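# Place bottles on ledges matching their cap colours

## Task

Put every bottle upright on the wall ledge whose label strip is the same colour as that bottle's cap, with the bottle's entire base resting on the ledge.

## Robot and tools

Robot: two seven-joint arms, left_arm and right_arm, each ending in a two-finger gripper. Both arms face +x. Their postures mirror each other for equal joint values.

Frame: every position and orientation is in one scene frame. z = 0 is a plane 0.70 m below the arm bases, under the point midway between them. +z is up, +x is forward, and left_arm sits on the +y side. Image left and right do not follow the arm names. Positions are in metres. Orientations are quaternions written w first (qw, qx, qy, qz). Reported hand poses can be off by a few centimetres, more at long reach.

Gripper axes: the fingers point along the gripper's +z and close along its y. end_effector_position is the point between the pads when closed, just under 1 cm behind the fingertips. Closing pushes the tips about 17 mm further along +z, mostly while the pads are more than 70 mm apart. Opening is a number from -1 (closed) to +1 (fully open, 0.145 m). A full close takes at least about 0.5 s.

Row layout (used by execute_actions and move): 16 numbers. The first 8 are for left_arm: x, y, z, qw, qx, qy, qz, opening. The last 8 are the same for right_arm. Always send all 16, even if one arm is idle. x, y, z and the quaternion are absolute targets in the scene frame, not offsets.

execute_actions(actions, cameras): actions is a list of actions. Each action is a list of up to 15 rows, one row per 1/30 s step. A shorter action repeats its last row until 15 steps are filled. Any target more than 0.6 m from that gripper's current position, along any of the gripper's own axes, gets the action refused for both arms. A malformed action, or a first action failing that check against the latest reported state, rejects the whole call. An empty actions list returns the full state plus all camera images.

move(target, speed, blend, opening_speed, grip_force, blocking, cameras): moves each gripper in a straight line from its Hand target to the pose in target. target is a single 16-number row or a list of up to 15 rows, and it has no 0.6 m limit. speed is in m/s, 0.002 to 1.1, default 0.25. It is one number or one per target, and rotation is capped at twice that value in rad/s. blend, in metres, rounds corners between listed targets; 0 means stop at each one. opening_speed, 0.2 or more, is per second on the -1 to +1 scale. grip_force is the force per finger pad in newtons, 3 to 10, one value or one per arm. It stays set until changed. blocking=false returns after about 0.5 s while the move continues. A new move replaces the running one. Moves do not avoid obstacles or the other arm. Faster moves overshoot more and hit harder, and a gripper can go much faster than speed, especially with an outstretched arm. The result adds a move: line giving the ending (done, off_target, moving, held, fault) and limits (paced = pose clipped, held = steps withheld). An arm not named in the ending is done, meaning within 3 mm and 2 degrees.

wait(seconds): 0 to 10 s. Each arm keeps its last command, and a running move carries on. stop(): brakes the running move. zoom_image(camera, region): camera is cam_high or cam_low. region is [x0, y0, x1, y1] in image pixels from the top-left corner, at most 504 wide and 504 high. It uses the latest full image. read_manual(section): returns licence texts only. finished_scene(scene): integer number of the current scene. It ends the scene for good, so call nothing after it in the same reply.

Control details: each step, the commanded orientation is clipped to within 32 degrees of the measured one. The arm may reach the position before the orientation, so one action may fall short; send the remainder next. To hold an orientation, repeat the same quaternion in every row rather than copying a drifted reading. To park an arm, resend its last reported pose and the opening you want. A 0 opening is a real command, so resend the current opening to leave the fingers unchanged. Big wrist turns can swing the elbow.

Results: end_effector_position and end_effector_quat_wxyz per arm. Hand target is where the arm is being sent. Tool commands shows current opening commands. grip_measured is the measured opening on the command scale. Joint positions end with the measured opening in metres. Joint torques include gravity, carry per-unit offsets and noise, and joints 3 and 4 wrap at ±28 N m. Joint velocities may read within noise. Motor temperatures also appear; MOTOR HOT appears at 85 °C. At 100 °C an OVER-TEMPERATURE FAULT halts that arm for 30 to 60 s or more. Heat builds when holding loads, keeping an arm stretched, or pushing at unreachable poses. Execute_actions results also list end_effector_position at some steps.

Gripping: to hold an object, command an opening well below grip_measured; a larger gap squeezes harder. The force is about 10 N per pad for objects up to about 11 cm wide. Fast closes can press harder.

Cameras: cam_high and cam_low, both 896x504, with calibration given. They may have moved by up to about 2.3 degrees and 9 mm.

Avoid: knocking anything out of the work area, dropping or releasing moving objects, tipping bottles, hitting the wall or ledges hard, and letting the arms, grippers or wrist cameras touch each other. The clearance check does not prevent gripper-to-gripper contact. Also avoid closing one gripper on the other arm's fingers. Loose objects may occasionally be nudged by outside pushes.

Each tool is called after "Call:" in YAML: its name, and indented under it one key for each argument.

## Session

Call:
execute_actions:
  actions: []

Call:
zoom_image:
  camera: "cam_high"
  region: [420, 190, 700, 430]

Call:
zoom_image:
  camera: "cam_low"
  region: [320, 120, 640, 400]

Scene clock: 0.00 s.
left_arm: end_effector_position=(+0.2239, +0.1828, +0.6144) grip_measured=+1.00 end_effector_quat_wxyz=(-0.319, +0.395, -0.515, +0.691) | right_arm: end_effector_position=(+0.4009, -0.1655, +0.3728) grip_measured=+1.00 end_effector_quat_wxyz=(+0.260, +0.265, +0.837, +0.401)
Joint positions: left_arm=[-1.106 0.942 0.535 2.339 -0.48 -0.199 -0.367 0.145] | right_arm=[0.583 0.619 -0.841 0.925 -1.182 -0.496 -0.047 0.145]
Joint velocities: within noise
Joint torques (N m): no reading
Motor temperatures (°C): left_arm=[20 21 22 20 21 23 21] | right_arm=[20 22 22 19 20 19 21]
Hand target: left_arm +0.2239, +0.1828, +0.6144; -0.319, +0.395, -0.515, +0.691 | right_arm +0.4009, -0.1655, +0.3728; +0.260, +0.265, +0.837, +0.401
Tool commands: left_gripper/opening=+1.0 right_gripper/opening=+1.0

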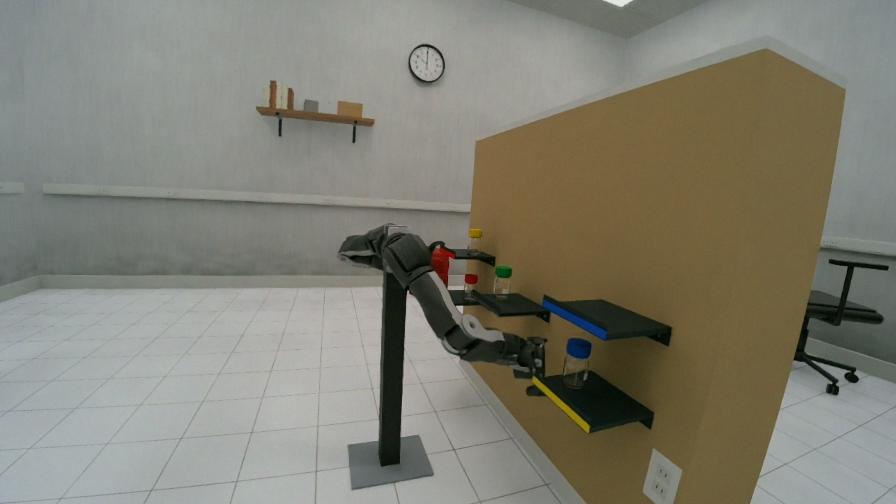

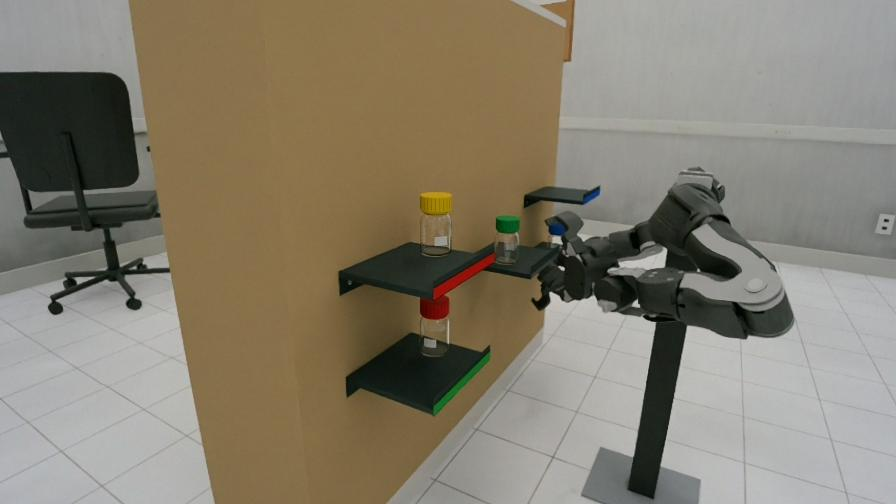

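Scaled by 1.800 from the camera's 896x504 image, which has a finer 1280x720 frame.

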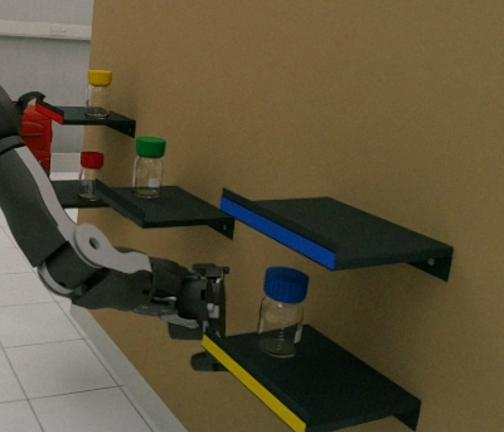

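Scaled by 1.575 from the camera's 896x504 image, which has a finer 1280x720 frame.

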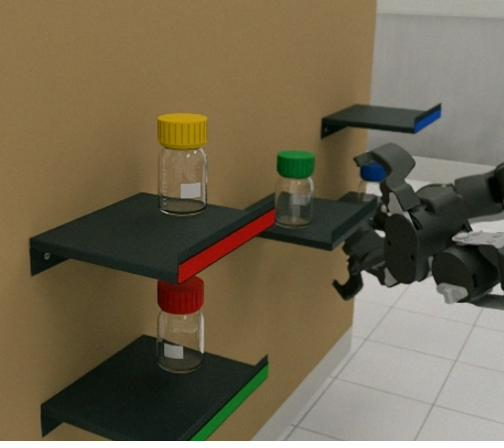

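Call:
move:
  target:
    - [0.235,0.26,0.54,0,0.7071,0,0.7071,0.5,0.26,-0.19,0.41,0.260,0.265,0.837,0.401,0.5]
    - [0.24,0.33,0.43,0,0.7071,0,0.7071,0.5,0.235,-0.30,0.46,0,0.7071,0,0.7071,0.5]
    - [0.285,0.345,0.497,0,0.7071,0,0.7071,0.5,0.28,-0.35,0.49,0,0.7071,0,0.7071,0.5]
  blend: [0.02,0.01,0]
  speed: [0.4,0.4,0.3]
  cameras: ["all"]

Call:
zoom_image:
  camera: "cam_low"
  region: [400, 270, 620, 420]

Call:
zoom_image:
  camera: "cam_high"
  region: [500, 280, 680, 440]

Call:
zoom_image:
  camera: "cam_low"
  region: [510, 160, 690, 280]

Scene clock: 113.27 s.
left_arm: end_effector_position=(+0.2859, +0.3446, +0.4996) grip_measured=+0.50 end_effector_quat_wxyz=(+0.000, +0.704, -0.004, +0.710) | right_arm: end_effector_position=(+0.2811, -0.3508, +0.4929) grip_measured=+0.50 end_effector_quat_wxyz=(+0.002, +0.704, +0.000, +0.711)
Joint positions: left_arm=[-0.624 1.061 0.073 1.611 1.057 -0.548 0.005 0.112] | right_arm=[-0.606 1.236 -0.146 1.574 1.188 -0.752 -0.075 0.112]
Joint torques (N m): left_arm=[2.04 4.92 1.92 2.65 0.19 -0.53 -0.05] | right_arm=[1.73 5.55 2.29 1.31 0.13 -0.32 0.17]
Hand target: left_arm +0.2850, +0.3450, +0.4971; +0.000, +0.707, +0.000, +0.707 | right_arm +0.2800, -0.3500, +0.4901; +0.000, +0.707, +0.000, +0.707
Off the commanded pose: left_arm 0.003 m, 1 deg | right_arm 0.003 m, 1 deg.
move: done

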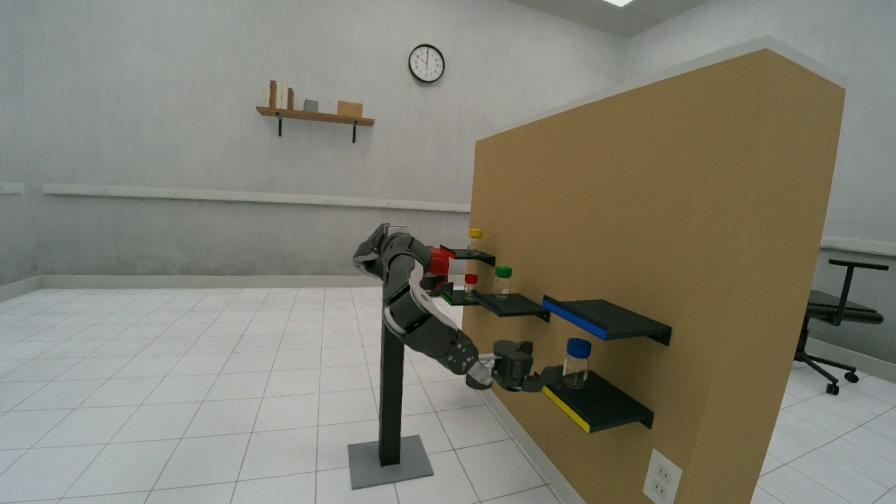

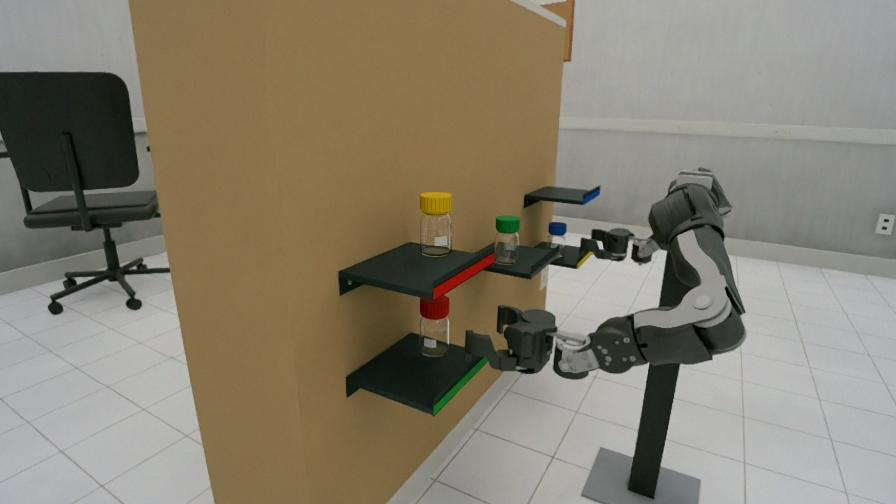

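Scaled by 2.291 from the camera's 896x504 image, which has a finer 1280x720 frame.

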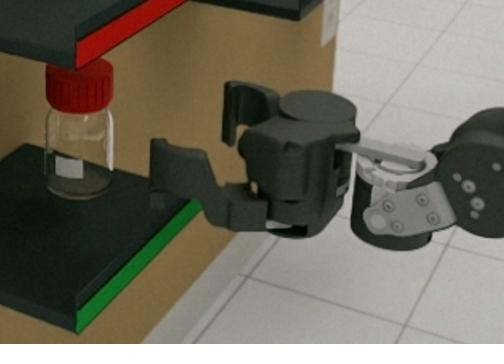

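Scaled by 2.800 from the camera's 896x504 image, which has a finer 1280x720 frame.

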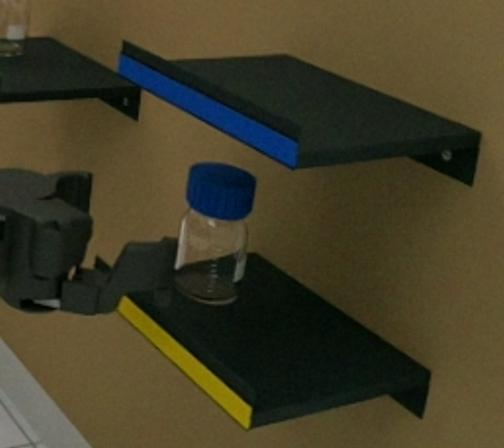

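Scaled by 2.800 from the camera's 896x504 image, which has a finer 1280x720 frame.

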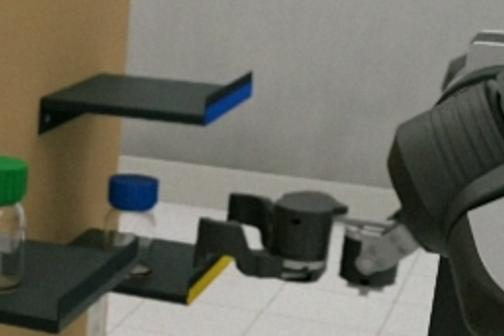

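Call:
move:
  target:
    - [0.379,0.346,0.493,0,0.7071,0,0.7071,0.5,0.370,-0.352,0.486,0,0.7071,0,0.7071,0.5]
    - [0.379,0.346,0.493,0,0.7071,0,0.7071,-0.6,0.370,-0.352,0.486,0,0.7071,0,0.7071,-0.6]
  speed: [0.15,0.1]
  opening_speed: 1.5
  cameras: ["all"]

Scene clock: 165.30 s.
left_arm: end_effector_position=(+0.3799, +0.3468, +0.4969) grip_measured=-0.24 end_effector_quat_wxyz=(-0.001, +0.703, +0.001, +0.711) | right_arm: end_effector_position=(+0.3707, -0.3534, +0.4889) grip_measured=-0.24 end_effector_quat_wxyz=(+0.002, +0.704, -0.002, +0.711)
Joint positions: left_arm=[0.105 0.939 -0.328 1.254 1.001 -0.353 0.071 0.058] | right_arm=[0.108 1.01 -0.452 1.235 1.099 -0.454 0.061 0.058]
Joint torques (N m): left_arm=[4.89 6.34 1.84 2.44 0.16 -0.55 0.19] | right_arm=[3.55 6.63 2.8 1.89 0.14 -0.33 0.12]
Hand target: left_arm +0.3790, +0.3460, +0.4931; +0.000, +0.707, +0.000, +0.707 | right_arm +0.3700, -0.3520, +0.4860; +0.000, +0.707, +0.000, +0.707
Off the commanded pose: left_arm 0.004 m, 1 deg | right_arm 0.003 m, 1 deg.
move: off_target (left_arm); target 2's new opening was sent with left_arm's hand 0.004 m and 1 deg from that target

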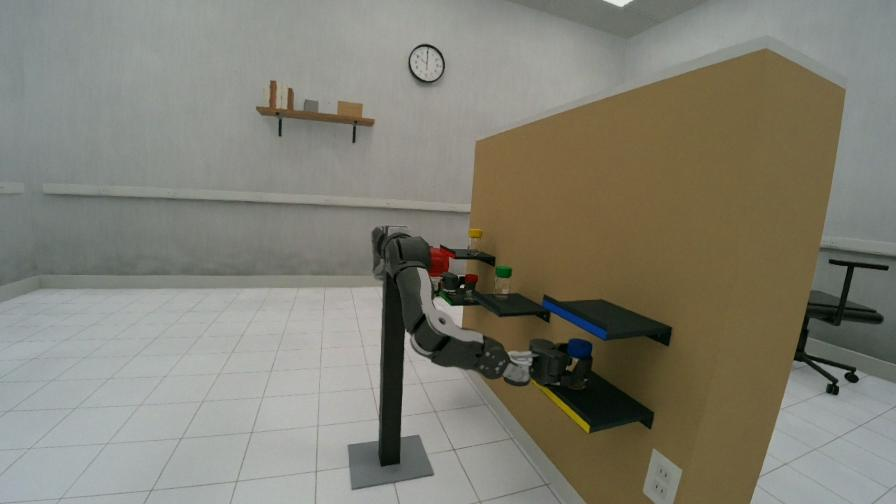

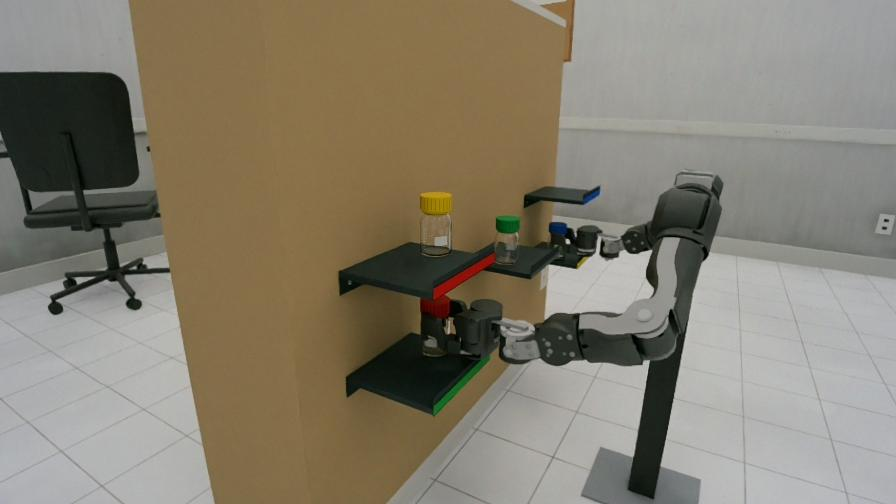

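Call:
move:
  target:
    - [0.379,0.346,0.535,0,0.7071,0,0.7071,-0.6,0.370,-0.352,0.528,0,0.7071,0,0.7071,-0.6]
    - [0.235,0.36,0.545,0,0.7071,0,0.7071,-0.6,0.235,-0.36,0.54,0,0.7071,0,0.7071,-0.6]
    - [0.235,0.44,0.728,0,0.7071,0,0.7071,-0.6,0.235,-0.40,0.718,0,0.7071,0,0.7071,-0.6]
    - [0.370,0.455,0.728,0,0.7071,0,0.7071,-0.6,0.368,-0.40,0.718,0,0.7071,0,0.7071,-0.6]
    - [0.370,0.455,0.704,0,0.7071,0,0.7071,-0.6,0.368,-0.40,0.692,0,0.7071,0,0.7071,-0.6]
  speed: [0.12,0.25,0.25,0.2,0.08]
  blend: [0.005,0.015,0.01,0.003,0]
  cameras: ["all"]

Call:
zoom_image:
  camera: "cam_low"
  region: [325, 150, 565, 330]

Call:
zoom_image:
  camera: "cam_high"
  region: [500, 220, 700, 380]

Scene clock: 187.97 s.
left_arm: end_effector_position=(+0.3702, +0.4550, +0.7020) grip_measured=-0.24 end_effector_quat_wxyz=(+0.000, +0.711, +0.000, +0.703) | right_arm: end_effector_position=(+0.3680, -0.3993, +0.6907) grip_measured=-0.24 end_effector_quat_wxyz=(-0.001, +0.711, +0.002, +0.703)
Joint positions: left_arm=[-1.337 1.603 1.362 1.152 1.563 0.037 0.387 0.058] | right_arm=[-1.311 1.525 1.305 1.491 1.557 0.003 0.128 0.058]
Joint torques (N m): left_arm=[5.13 2.2 3.48 0.2 0.48 -0.9 0.11] | right_arm=[3.36 2.28 4.68 0.47 0.31 -0.8 -0.11]
Hand target: left_arm +0.3700, +0.4550, +0.7041; +0.000, +0.707, +0.000, +0.707 | right_arm +0.3680, -0.3999, +0.6920; +0.000, +0.707, +0.000, +0.707
Off the commanded pose: left_arm 0.002 m, 1 deg | right_arm 0.001 m, 1 deg.
move: done

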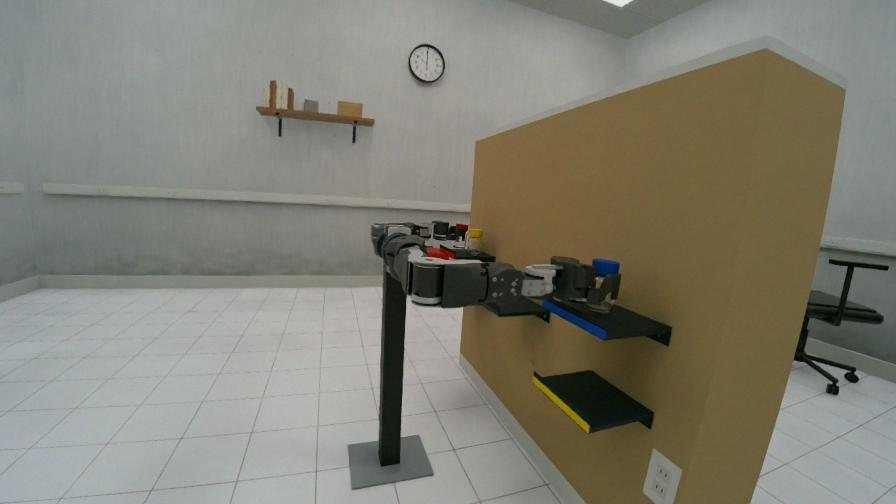

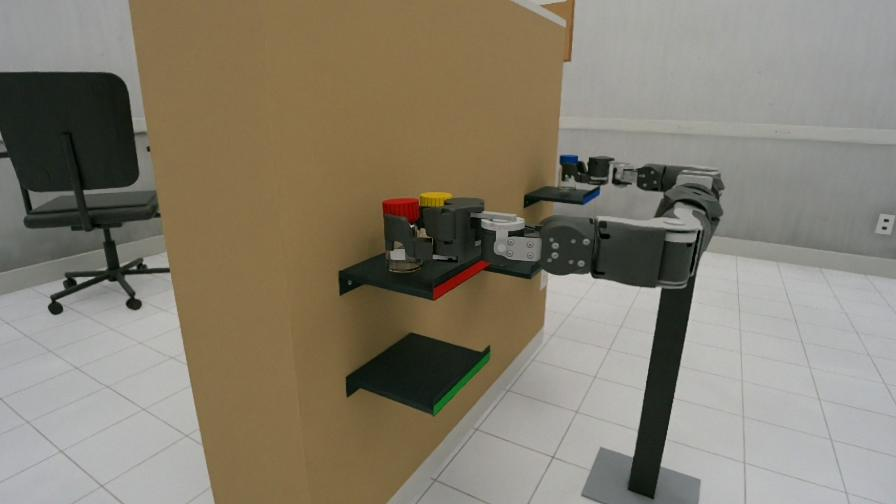

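Scaled by 2.100 from the camera's 896x504 image, which has a finer 1280x720 frame.

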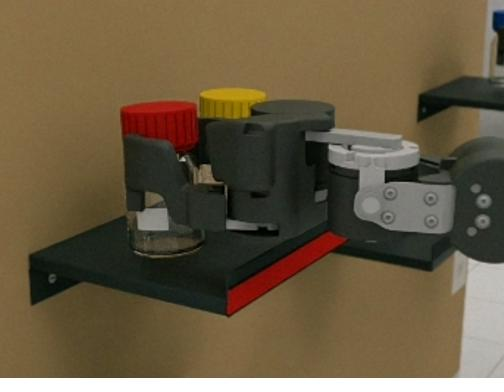

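Scaled by 2.520 from the camera's 896x504 image, which has a finer 1280x720 frame.

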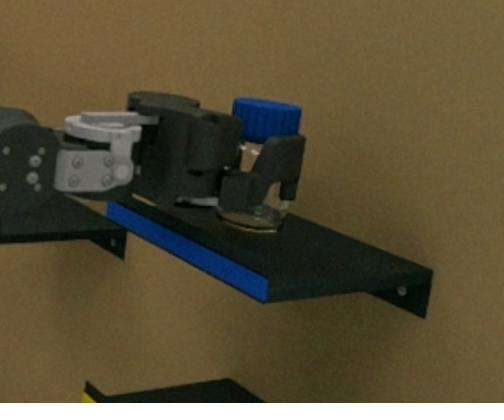

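Call:
move:
  target:
    - [0.370,0.455,0.684,0,0.7071,0,0.7071,-0.6,0.368,-0.40,0.672,0,0.7071,0,0.7071,-0.6]
  speed: 0.04

Scene clock: 193.23 s.
left_arm: end_effector_position=(+0.3703, +0.4545, +0.6911) grip_measured=-0.24 end_effector_quat_wxyz=(-0.005, +0.702, -0.005, +0.713) | right_arm: end_effector_position=(+0.3681, -0.3993, +0.6803) grip_measured=-0.24 end_effector_quat_wxyz=(+0.000, +0.697, +0.002, +0.718)
Joint positions: left_arm=[-1.405 1.603 1.357 1.154 1.588 -0.062 0.386 0.058] | right_arm=[-1.162 1.527 1.084 1.486 1.561 -0.11 0.128 0.058]
Joint torques (N m): left_arm=[3.86 1.57 1.66 0.51 0.29 -0.25 -0.01] | right_arm=[2.49 3.57 2.26 0.27 0.19 -0.03 -0.11]
Hand target: left_arm +0.3698, +0.4549, +0.6841; -0.005, +0.710, -0.004, +0.704 | right_arm +0.3678, -0.3999, +0.6720; +0.001, +0.707, +0.001, +0.707
Off the commanded pose: left_arm 0.007 m, 1 deg | right_arm 0.008 m, 2 deg.
joint read past its limit (left arm) — joint 5 (forearm roll), upper limit.
joint read past its limit (right arm) — joint 5 (forearm roll), upper limit.
joint sent to its limit (left arm) — joint 1 (shoulder pitch), lower limit; joint 5 (forearm roll), upper limit. The joint targets still meet the commanded pose.
joint sent to its limit (right arm) — joint 5 (forearm roll), upper limit. The joint targets still meet the commanded pose.
move: off_target (left_arm, right_arm)

Call:
move:
  target:
    - [0.370,0.455,0.690,0,0.7071,0,0.7071,0.3,0.368,-0.40,0.679,0,0.7071,0,0.7071,0.3]
    - [0.245,0.45,0.697,0,0.7071,0,0.7071,0.3,0.245,-0.395,0.69,0,0.7071,0,0.7071,0.3]
    - [0.24,0.34,0.385,0,0.7071,0,0.7071,0.3,0.24,-0.33,0.385,0,0.7071,0,0.7071,0.3]
    - [0.262,0.22,0.50,0.0923,0.7010,-0.0923,0.7010,0.3,0.25,-0.28,0.53,0,0.7071,0,0.7071,0.3]
    - [0.295,0.10,0.592,0.2126,0.6744,-0.2126,0.6744,0.3,0.25,-0.28,0.55,0,0.7071,0,0.7071,0.3]
  speed: [0.05,0.2,0.35,0.3,0.25]
  blend: [0,0.02,0.005,0.03,0]
  cameras: ["all"]

Call:
zoom_image:
  camera: "cam_low"
  region: [430, 180, 630, 310]

Call:
zoom_image:
  camera: "cam_high"
  region: [430, 220, 630, 350]

Scene clock: 225.43 s.
left_arm: end_effector_position=(+0.2947, +0.0997, +0.5937) grip_measured=+0.30 end_effector_quat_wxyz=(+0.213, +0.672, -0.215, +0.676) | right_arm: end_effector_position=(+0.2499, -0.2788, +0.5493) grip_measured=+0.30 end_effector_quat_wxyz=(-0.002, +0.707, +0.001, +0.707)
Joint positions: left_arm=[-0.01 0.968 -0.361 2.209 0.875 0.092 -0.098 0.098] | right_arm=[-0.865 0.734 0.413 2.124 0.8 -0.194 -0.094 0.098]
Joint torques (N m): left_arm=[3.65 3.02 1.61 3.41 0.14 -0.51 -0.05] | right_arm=[0.12 3.2 3.84 3.45 0.14 -0.3 -0.14]
Hand target: left_arm +0.2950, +0.1001, +0.5919; +0.213, +0.675, -0.213, +0.674 | right_arm +0.2500, -0.2800, +0.5500; +0.000, +0.707, +0.000, +0.707
Off the commanded pose: left_arm 0.002 m, 0 deg | right_arm 0.001 m, 0 deg.
move: done

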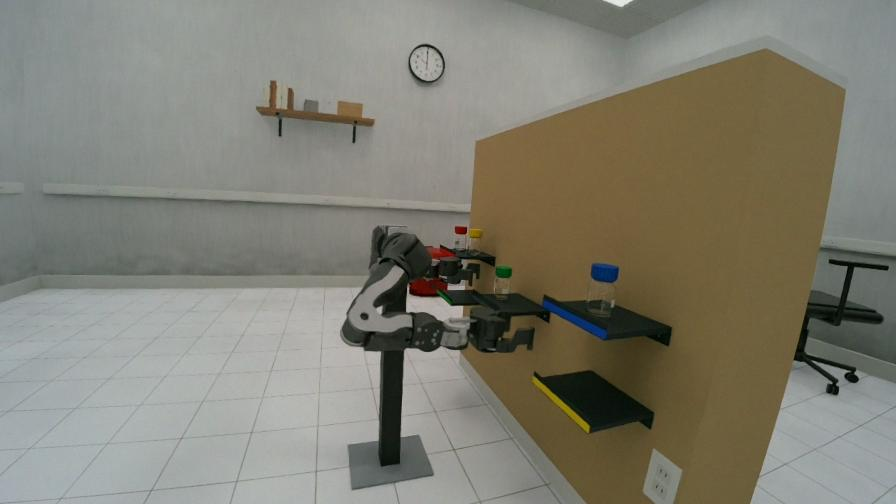

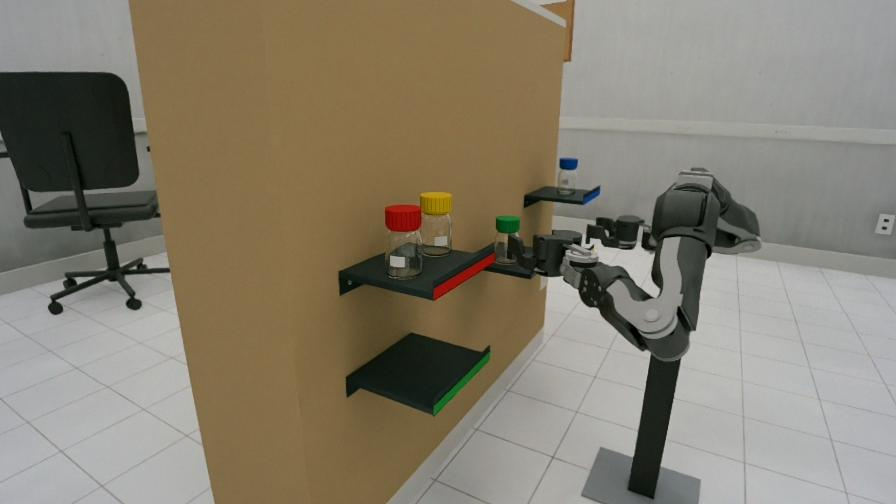

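Scaled by 2.520 from the camera's 896x504 image, which has a finer 1280x720 frame.

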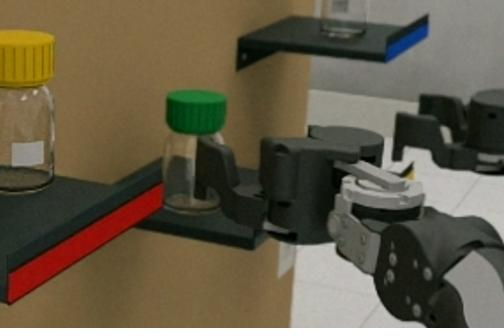

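Scaled by 2.520 from the camera's 896x504 image, which has a finer 1280x720 frame.

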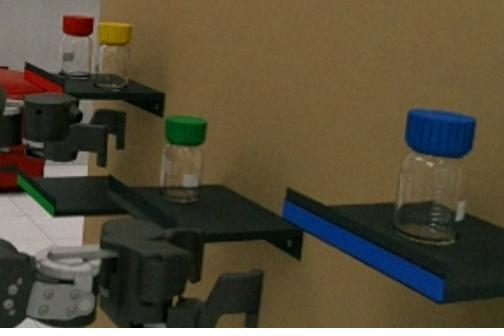

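Call:
move:
  target:
    - [0.3645,0.050,0.590,0.2126,0.6744,-0.2126,0.6744,0.5,0.25,-0.28,0.55,0,0.7071,0,0.7071,0.3]
    - [0.3645,0.050,0.590,0.2126,0.6744,-0.2126,0.6744,-0.6,0.25,-0.28,0.55,0,0.7071,0,0.7071,0.3]
    - [0.3645,0.052,0.615,0.2126,0.6744,-0.2126,0.6744,-0.6,0.25,-0.28,0.55,0,0.7071,0,0.7071,0.3]
    - [0.368,0.18,0.585,0.0923,0.7010,-0.0923,0.7010,-0.6,0.25,-0.28,0.55,0,0.7071,0,0.7071,0.3]
    - [0.372,0.30,0.525,0,0.7071,0,0.7071,-0.6,0.25,-0.28,0.55,0,0.7071,0,0.7071,0.3]
    - [0.372,0.40,0.520,0,0.7071,0,0.7071,-0.6,0.25,-0.28,0.55,0,0.7071,0,0.7071,0.3]
  speed: [0.15,0.1,0.12,0.3,0.3,0.25]
  blend: [0,0,0.01,0.03,0.02,0]
  opening_speed: 2.0
  cameras: ["all"]

Call:
zoom_image:
  camera: "cam_low"
  region: [325, 270, 565, 430]

Scene clock: 254.10 s.
left_arm: end_effector_position=(+0.3712, +0.4016, +0.5175) grip_measured=-0.27 end_effector_quat_wxyz=(-0.003, +0.713, +0.000, +0.702) | right_arm: end_effector_position=(+0.2499, -0.2788, +0.5493) grip_measured=+0.30 end_effector_quat_wxyz=(-0.002, +0.707, +0.001, +0.707)
Joint positions: left_arm=[0.068 0.924 -0.015 1.13 0.943 -0.193 0.34 0.055] | right_arm=[-0.865 0.734 0.413 2.124 0.8 -0.194 -0.094 0.098]
Joint torques (N m): left_arm=[6 6.66 2.88 3.66 0.4 -0.91 0.23] | right_arm=[0.09 3.26 3.74 3.52 0.12 -0.31 -0.12]
Hand target: left_arm +0.3720, +0.4000, +0.5200; +0.000, +0.707, +0.000, +0.707 | right_arm +0.2500, -0.2800, +0.5500; +0.000, +0.707, +0.000, +0.707
Off the commanded pose: left_arm 0.003 m, 1 deg | right_arm 0.001 m, 0 deg.
move: done; target 2's new opening was sent with left_arm's hand 0.004 m and 1 deg from that target

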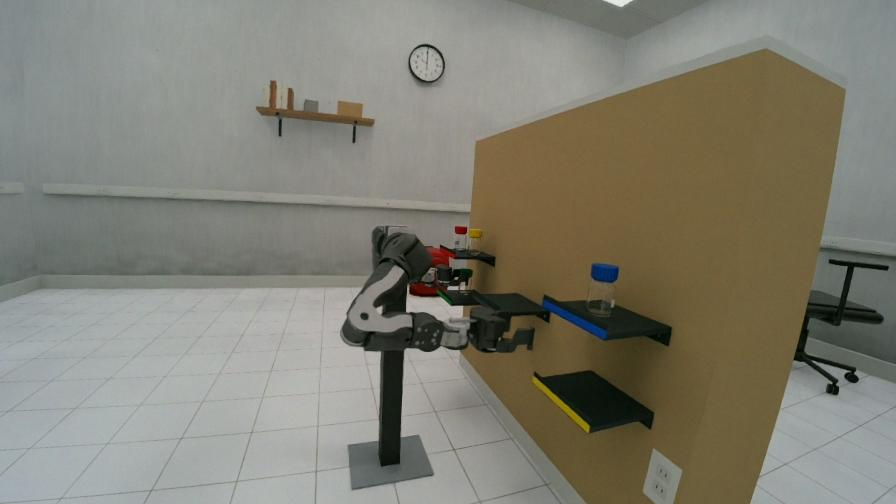

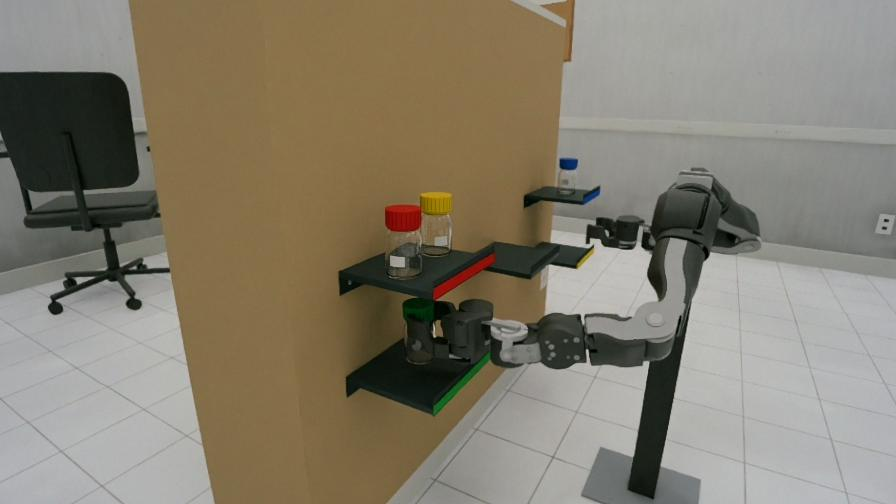

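Scaled by 2.100 from the camera's 896x504 image, which has a finer 1280x720 frame.

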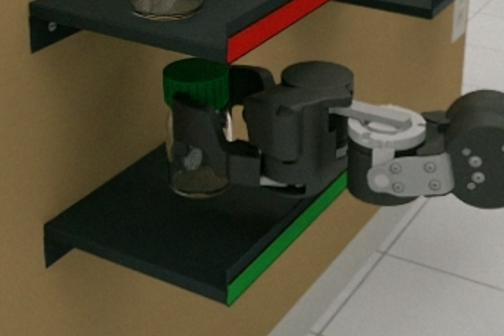

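Call:
move:
  target:
    - [0.372,0.40,0.497,0,0.7071,0,0.7071,-0.6,0.25,-0.28,0.55,0,0.7071,0,0.7071,0.3]
  speed: 0.04

Scene clock: 263.23 s.
left_arm: end_effector_position=(+0.3725, +0.4021, +0.5032) grip_measured=-0.27 end_effector_quat_wxyz=(-0.005, +0.701, -0.001, +0.713) | right_arm: end_effector_position=(+0.2499, -0.2788, +0.5493) grip_measured=+0.30 end_effector_quat_wxyz=(-0.002, +0.707, +0.001, +0.707)
Joint positions: left_arm=[0.114 0.873 -0.045 1.035 0.913 -0.28 0.383 0.055] | right_arm=[-0.865 0.734 0.413 2.124 0.8 -0.194 -0.094 0.098]
Joint torques (N m): left_arm=[5.08 6.37 1.01 2.41 0.35 -0.32 0.21] | right_arm=[0.01 3.31 3.9 3.48 0.13 -0.32 -0.13]
Hand target: left_arm +0.3719, +0.4000, +0.4969; +0.000, +0.707, +0.000, +0.707 | right_arm +0.2500, -0.2800, +0.5500; +0.000, +0.707, +0.000, +0.707
Off the commanded pose: left_arm 0.007 m, 1 deg | right_arm 0.001 m, 0 deg.
move: off_target (left_arm)

Call:
move:
  target:
    - [0.372,0.40,0.502,0,0.7071,0,0.7071,0.3,0.25,-0.28,0.55,0,0.7071,0,0.7071,0.3]
    - [0.275,0.385,0.512,0,0.7071,0,0.7071,0.3,0.25,-0.28,0.55,0,0.7071,0,0.7071,0.3]
    - [0.27,0.338,0.688,0,0.7071,0,0.7071,0.3,0.25,-0.28,0.55,0,0.7071,0,0.7071,0.3]
    - [0.381,0.338,0.687,0,0.7071,0,0.7071,0.3,0.25,-0.28,0.55,0,0.7071,0,0.7071,0.3]
    - [0.381,0.338,0.687,0,0.7071,0,0.7071,-0.6,0.25,-0.28,0.55,0,0.7071,0,0.7071,0.3]
  speed: [0.05,0.2,0.25,0.15,0.1]
  blend: [0,0.02,0.005,0,0]
  cameras: ["all"]

Call:
zoom_image:
  camera: "cam_low"
  region: [325, 170, 565, 430]

Scene clock: 299.93 s.
left_arm: end_effector_position=(+0.3817, +0.3363, +0.6902) grip_measured=-0.26 end_effector_quat_wxyz=(+0.001, +0.705, -0.004, +0.709) | right_arm: end_effector_position=(+0.2499, -0.2788, +0.5493) grip_measured=+0.30 end_effector_quat_wxyz=(-0.002, +0.707, +0.001, +0.707)
Joint positions: left_arm=[-0.896 1.604 0.844 1.714 1.579 -0.061 -0.161 0.056] | right_arm=[-0.865 0.734 0.413 2.124 0.8 -0.194 -0.094 0.098]
Joint torques (N m): left_arm=[4.36 3.89 2.91 0.29 0.1 -0.7 -0.01] | right_arm=[-0.01 3.36 3.75 3.52 0.13 -0.31 -0.12]
Hand target: left_arm +0.3810, +0.3380, +0.6871; +0.000, +0.707, +0.000, +0.707 | right_arm +0.2500, -0.2800, +0.5500; +0.000, +0.707, +0.000, +0.707
Off the commanded pose: left_arm 0.004 m, 1 deg | right_arm 0.001 m, 0 deg.
move: off_target (left_arm); target 5's new opening was sent with left_arm's hand 0.004 m and 1 deg from that target

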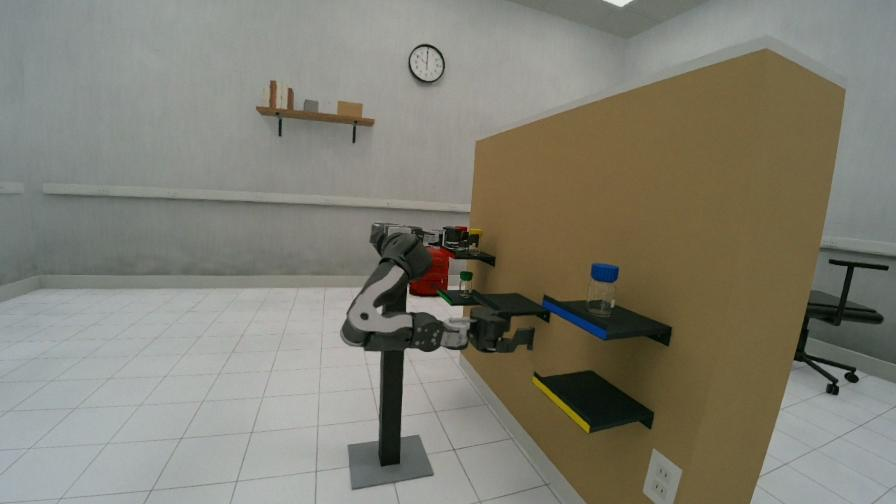

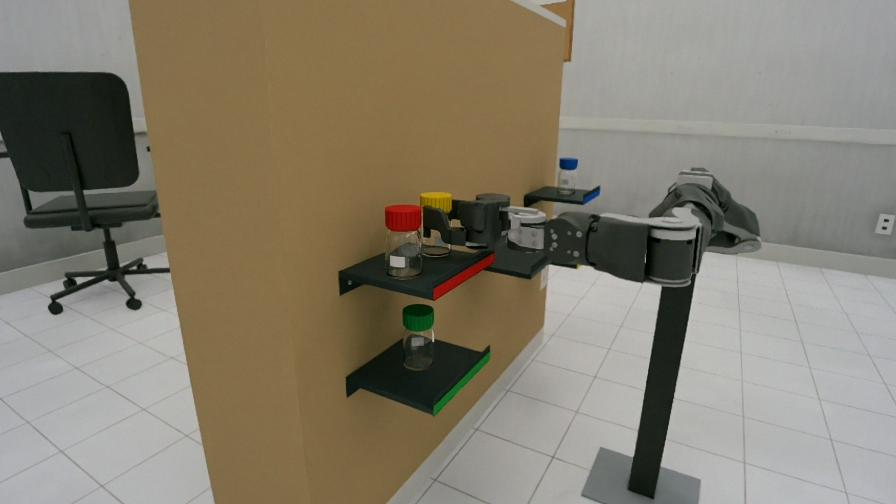

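Scaled by 1.938 from the camera's 896x504 image, which has a finer 1280x720 frame.

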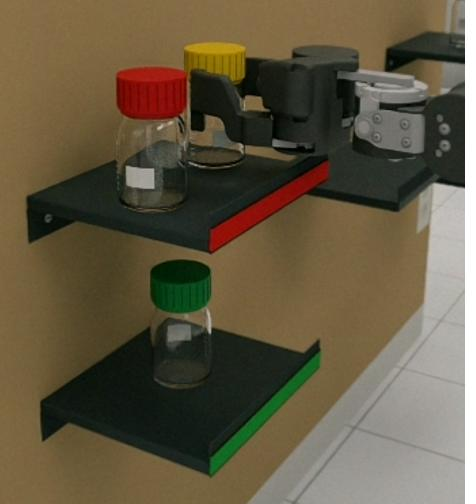

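Call:
move:
  target:
    - [0.381,0.338,0.737,0,0.7071,0,0.7071,-0.6,0.25,-0.28,0.55,0,0.7071,0,0.7071,0.3]
    - [0.237,0.337,0.73,0,0.7071,0,0.7071,-0.6,0.25,-0.28,0.55,0,0.7071,0,0.7071,0.3]
    - [0.237,0.335,0.39,0,0.7071,0,0.7071,-0.6,0.25,-0.28,0.55,0,0.7071,0,0.7071,0.3]
    - [0.258,0.22,0.59,0.0923,0.7010,-0.0923,0.7010,-0.6,0.25,-0.28,0.55,0,0.7071,0,0.7071,0.3]
    - [0.298,0.085,0.637,0.2126,0.6744,-0.2126,0.6744,-0.6,0.25,-0.28,0.55,0,0.7071,0,0.7071,0.3]
    - [0.378,0.01,0.632,0.2126,0.6744,-0.2126,0.6744,-0.6,0.25,-0.28,0.55,0,0.7071,0,0.7071,0.3]
  speed: [0.15,0.22,0.35,0.3,0.25,0.15]
  blend: [0.005,0.02,0.005,0.03,0.015,0]
  cameras: ["all"]

Scene clock: 322.53 s.
left_arm: end_effector_position=(+0.3775, +0.0097, +0.6305) grip_measured=-0.26 end_effector_quat_wxyz=(+0.212, +0.677, -0.215, +0.671) | right_arm: end_effector_position=(+0.2499, -0.2788, +0.5493) grip_measured=+0.30 end_effector_quat_wxyz=(-0.002, +0.707, +0.001, +0.707)
Joint positions: left_arm=[0.53 0.319 -0.527 1.88 0.616 0.576 -0.096 0.056] | right_arm=[-0.865 0.734 0.413 2.124 0.8 -0.194 -0.094 0.098]
Joint torques (N m): left_arm=[7.35 -0.36 1.7 3.79 0.01 -0.97 0.07] | right_arm=[-0.12 3.15 3.81 3.45 0.11 -0.35 -0.14]
Hand target: left_arm +0.3780, +0.0100, +0.6320; +0.213, +0.674, -0.213, +0.674 | right_arm +0.2500, -0.2800, +0.5500; +0.000, +0.707, +0.000, +0.707
Off the commanded pose: left_arm 0.002 m, 1 deg | right_arm 0.001 m, 0 deg.
move: done

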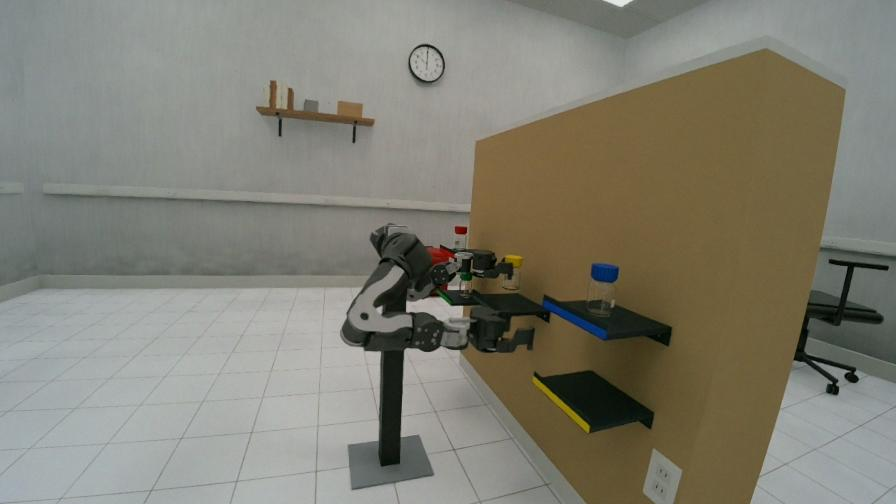

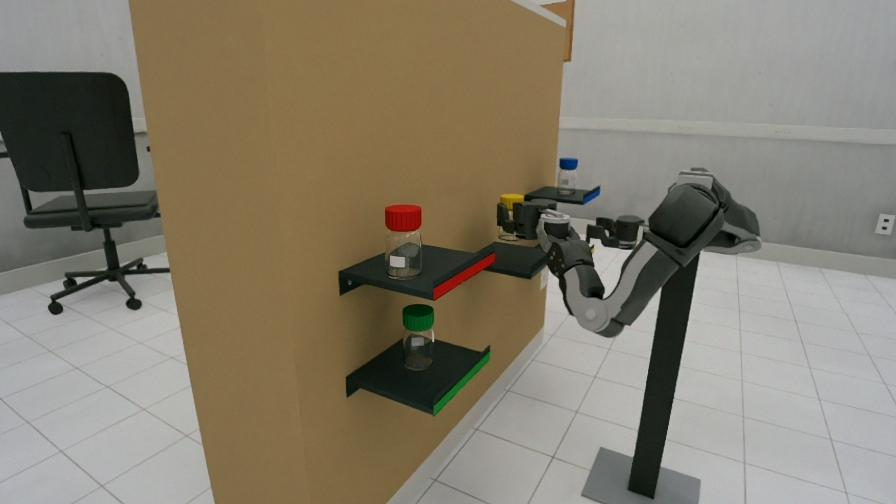

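Call:
move:
  target:
    - [0.378,0.01,0.603,0.2126,0.6744,-0.2126,0.6744,-0.6,0.25,-0.28,0.55,0,0.7071,0,0.7071,0.3]
    - [0.378,0.01,0.582,0.2126,0.6744,-0.2126,0.6744,-0.6,0.25,-0.28,0.55,0,0.7071,0,0.7071,0.3]
  speed: [0.1,0.04]
  blend: [0.002,0]

Scene clock: 333.70 s.
left_arm: end_effector_position=(+0.3782, +0.0105, +0.5874) grip_measured=-0.26 end_effector_quat_wxyz=(+0.213, +0.670, -0.211, +0.680) | right_arm: end_effector_position=(+0.2499, -0.2788, +0.5493) grip_measured=+0.30 end_effector_quat_wxyz=(-0.002, +0.707, +0.001, +0.707)
Joint positions: left_arm=[0.425 0.346 -0.579 1.788 0.543 0.35 -0.056 0.056] | right_arm=[-0.865 0.734 0.413 2.124 0.8 -0.194 -0.094 0.098]
Joint torques (N m): left_arm=[6.11 0.44 0.66 3.11 0.1 -0.63 0.17] | right_arm=[0.09 3.23 3.78 3.51 0.14 -0.32 -0.12]
Hand target: left_arm +0.3780, +0.0101, +0.5821; +0.213, +0.674, -0.213, +0.674 | right_arm +0.2500, -0.2800, +0.5500; +0.000, +0.707, +0.000, +0.707
Off the commanded pose: left_arm 0.005 m, 1 deg | right_arm 0.001 m, 0 deg.
move: off_target (left_arm)

Call:
move:
  target:
    - [0.378,0.01,0.586,0.2126,0.6744,-0.2126,0.6744,0.3,0.25,-0.28,0.55,0,0.7071,0,0.7071,0.45]
    - [0.298,0.066,0.593,0.2126,0.6744,-0.2126,0.6744,0.3,0.26,-0.24,0.575,0,0.7071,0,0.7071,0.45]
    - [0.25,0.26,0.57,0,0.7071,0,0.7071,0.3,0.285,-0.10,0.595,-0.2126,0.6744,0.2126,0.6744,0.45]
    - [0.25,0.28,0.56,0,0.7071,0,0.7071,0.3,0.304,-0.049,0.592,-0.2126,0.6744,0.2126,0.6744,0.45]
    - [0.25,0.28,0.56,0,0.7071,0,0.7071,0.3,0.378,0.003,0.588,-0.2126,0.6744,0.2126,0.6744,0.45]
    - [0.25,0.28,0.56,0,0.7071,0,0.7071,0.3,0.378,0.003,0.588,-0.2126,0.6744,0.2126,0.6744,-0.6]
  speed: [0.05,0.18,0.25,0.2,0.15,0.1]
  blend: [0,0.02,0.03,0.01,0,0]
  cameras: ["all"]

Call:
zoom_image:
  camera: "cam_high"
  region: [430, 220, 630, 350]

Scene clock: 357.50 s.
left_arm: end_effector_position=(+0.2500, +0.2795, +0.5607) grip_measured=+0.30 end_effector_quat_wxyz=(-0.001, +0.706, +0.001, +0.708) | right_arm: end_effector_position=(+0.3791, +0.0017, +0.5893) grip_measured=-0.24 end_effector_quat_wxyz=(-0.211, +0.674, +0.211, +0.675)
Joint positions: left_arm=[-0.781 0.584 0.496 2.165 0.748 -0.029 0.017 0.098] | right_arm=[0.524 0.394 -0.726 1.78 0.658 0.321 -0.193 0.057]
Joint torques (N m): left_arm=[-0.01 3.68 2.02 3.43 0.2 -0.7 0.23] | right_arm=[5.08 -0.04 1.91 3.34 -0.02 -0.55 0.13]
Hand target: left_arm +0.2500, +0.2800, +0.5600; +0.000, +0.707, +0.000, +0.707 | right_arm +0.3780, +0.0030, +0.5881; -0.213, +0.674, +0.213, +0.674
Off the commanded pose: left_arm 0.001 m, 0 deg | right_arm 0.002 m, 0 deg.
move: done; blend cut to 0.0273 m at target 3

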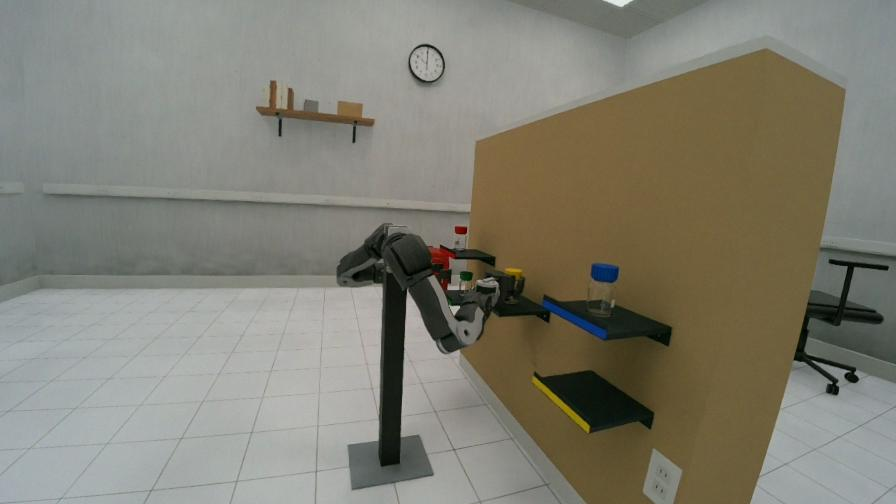

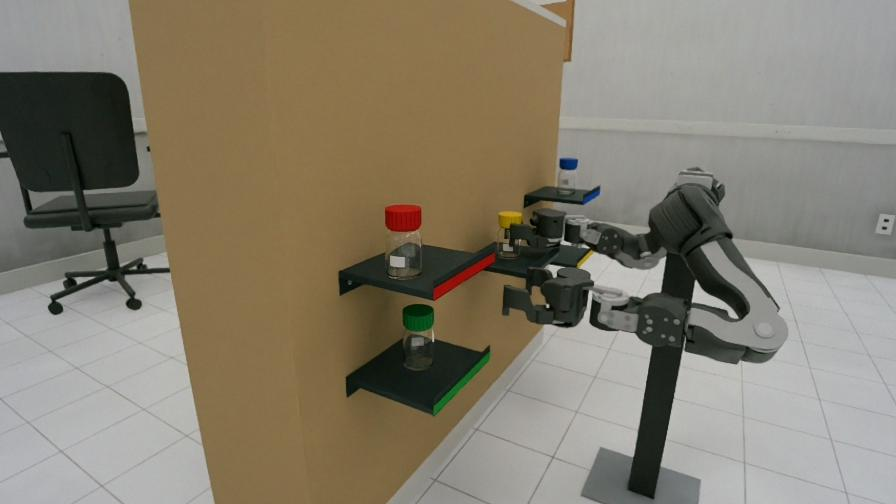

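Scaled by 2.520 from the camera's 896x504 image, which has a finer 1280x720 frame.

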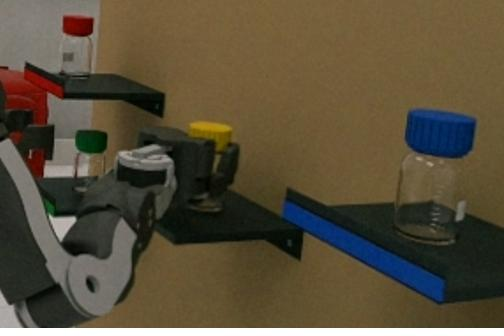

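Call:
move:
  target:
    - [0.25,0.28,0.56,0,0.7071,0,0.7071,0.3,0.378,0.001,0.615,-0.2126,0.6744,0.2126,0.6744,-0.6]
    - [0.25,0.28,0.56,0,0.7071,0,0.7071,0.3,0.374,-0.10,0.605,-0.153,0.6903,0.153,0.6903,-0.6]
    - [0.25,0.28,0.56,0,0.7071,0,0.7071,0.3,0.372,-0.20,0.56,-0.0616,0.7044,0.0616,0.7044,-0.6]
    - [0.25,0.28,0.56,0,0.7071,0,0.7071,0.3,0.372,-0.31,0.522,0,0.7071,0,0.7071,-0.6]
    - [0.25,0.28,0.56,0,0.7071,0,0.7071,0.3,0.372,-0.40,0.518,0.0923,0.7010,-0.0923,0.7010,-0.6]
    - [0.25,0.28,0.56,0,0.7071,0,0.7071,0.3,0.372,-0.40,0.505,0.0923,0.7010,-0.0923,0.7010,-0.6]
  speed: [0.12,0.25,0.3,0.3,0.25,0.06]
  blend: [0.01,0.02,0.03,0.03,0.003,0]
  cameras: ["all"]

Call:
zoom_image:
  camera: "cam_high"
  region: [500, 260, 700, 440]

Scene clock: 379.47 s.
left_arm: end_effector_position=(+0.2500, +0.2795, +0.5607) grip_measured=+0.30 end_effector_quat_wxyz=(-0.001, +0.706, +0.001, +0.708) | right_arm: end_effector_position=(+0.3711, -0.4010, +0.5017) grip_measured=-0.24 end_effector_quat_wxyz=(+0.093, +0.706, -0.095, +0.695)
Joint positions: left_arm=[-0.781 0.584 0.496 2.165 0.748 -0.029 0.017 0.098] | right_arm=[0.041 0.778 0.022 1.257 0.791 -0.151 -0.031 0.057]
Joint torques (N m): left_arm=[-0.01 3.68 2.02 3.43 0.2 -0.7 0.23] | right_arm=[4.34 6.61 3.33 3.36 0.03 -0.84 0.17]
Hand target: left_arm +0.2500, +0.2800, +0.5600; +0.000, +0.707, +0.000, +0.707 | right_arm +0.3720, -0.4000, +0.5050; +0.092, +0.701, -0.092, +0.701
Off the commanded pose: left_arm 0.001 m, 0 deg | right_arm 0.004 m, 1 deg.
move: off_target (right_arm)

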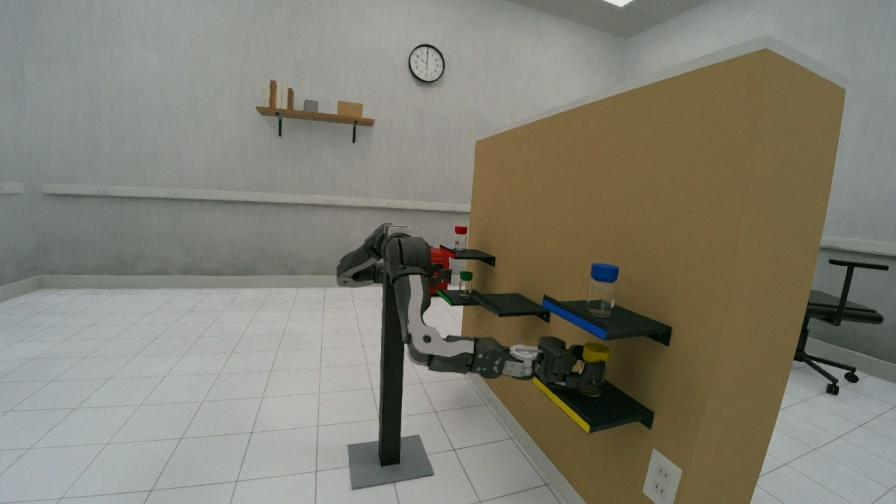

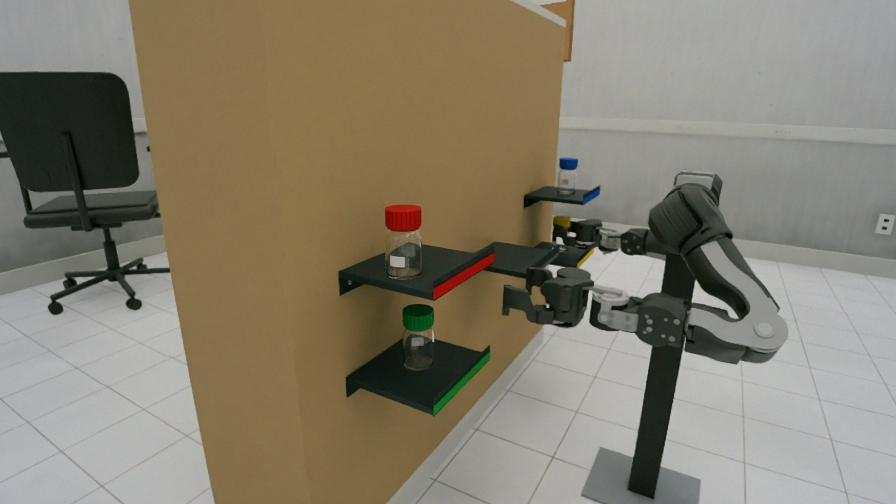

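Scaled by 2.520 from the camera's 896x504 image, which has a finer 1280x720 frame.

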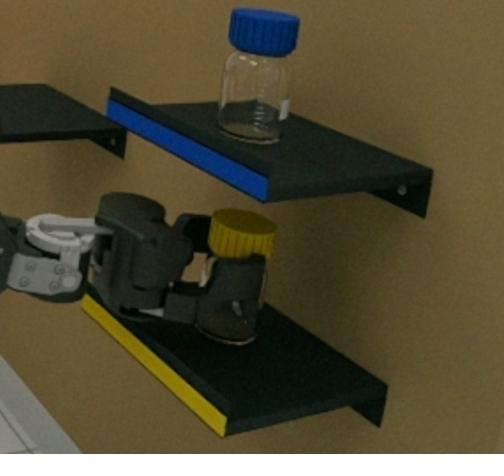

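Call:
move:
  target: [0.25,0.28,0.56,0,0.7071,0,0.7071,0.3,0.372,-0.40,0.490,0.0923,0.7010,-0.0923,0.7010,-0.6]
  speed: 0.04

Scene clock: 385.47 s.
left_arm: end_effector_position=(+0.2500, +0.2795, +0.5607) grip_measured=+0.30 end_effector_quat_wxyz=(-0.001, +0.706, +0.001, +0.708) | right_arm: end_effector_position=(+0.3717, -0.4024, +0.4925) grip_measured=-0.24 end_effector_quat_wxyz=(+0.096, +0.699, -0.094, +0.702)
Joint positions: left_arm=[-0.781 0.584 0.496 2.165 0.748 -0.029 0.017 0.098] | right_arm=[0.063 0.746 0.015 1.195 0.761 -0.206 -0.002 0.057]
Joint torques (N m): left_arm=[-0.01 3.71 2.02 3.43 0.2 -0.7 0.23] | right_arm=[3.86 5.6 1.81 2.63 0.09 -0.53 0.2]
Hand target: left_arm +0.2500, +0.2800, +0.5600; +0.000, +0.707, +0.000, +0.707 | right_arm +0.3720, -0.4000, +0.4901; +0.092, +0.701, -0.092, +0.701
Off the commanded pose: left_arm 0.001 m, 0 deg | right_arm 0.004 m, 1 deg.
move: off_target (right_arm)

Call:
move:
  target: [0.25,0.28,0.56,0,0.7071,0,0.7071,0.3,0.372,-0.40,0.486,0.0923,0.7010,-0.0923,0.7010,-0.6]
  speed: 0.04

Scene clock: 391.70 s.
left_arm: end_effector_position=(+0.2500, +0.2795, +0.5607) grip_measured=+0.30 end_effector_quat_wxyz=(-0.001, +0.706, +0.001, +0.708) | right_arm: end_effector_position=(+0.3721, -0.4026, +0.4921) grip_measured=-0.24 end_effector_quat_wxyz=(+0.096, +0.695, -0.093, +0.707)
Joint positions: left_arm=[-0.781 0.584 0.496 2.165 0.748 -0.029 0.017 0.098] | right_arm=[0.07 0.741 0.011 1.179 0.756 -0.229 0.006 0.057]
Joint torques (N m): left_arm=[-0.01 3.71 2 3.41 0.2 -0.7 0.23] | right_arm=[3.6 5.29 1.29 2.25 0.15 -0.25 0.14]
Hand target: left_arm +0.2500, +0.2800, +0.5600; +0.000, +0.707, +0.000, +0.707 | right_arm +0.3719, -0.4000, +0.4860; +0.092, +0.701, -0.092, +0.701
Off the commanded pose: left_arm 0.001 m, 0 deg | right_arm 0.007 m, 1 deg.
move: off_target (right_arm)


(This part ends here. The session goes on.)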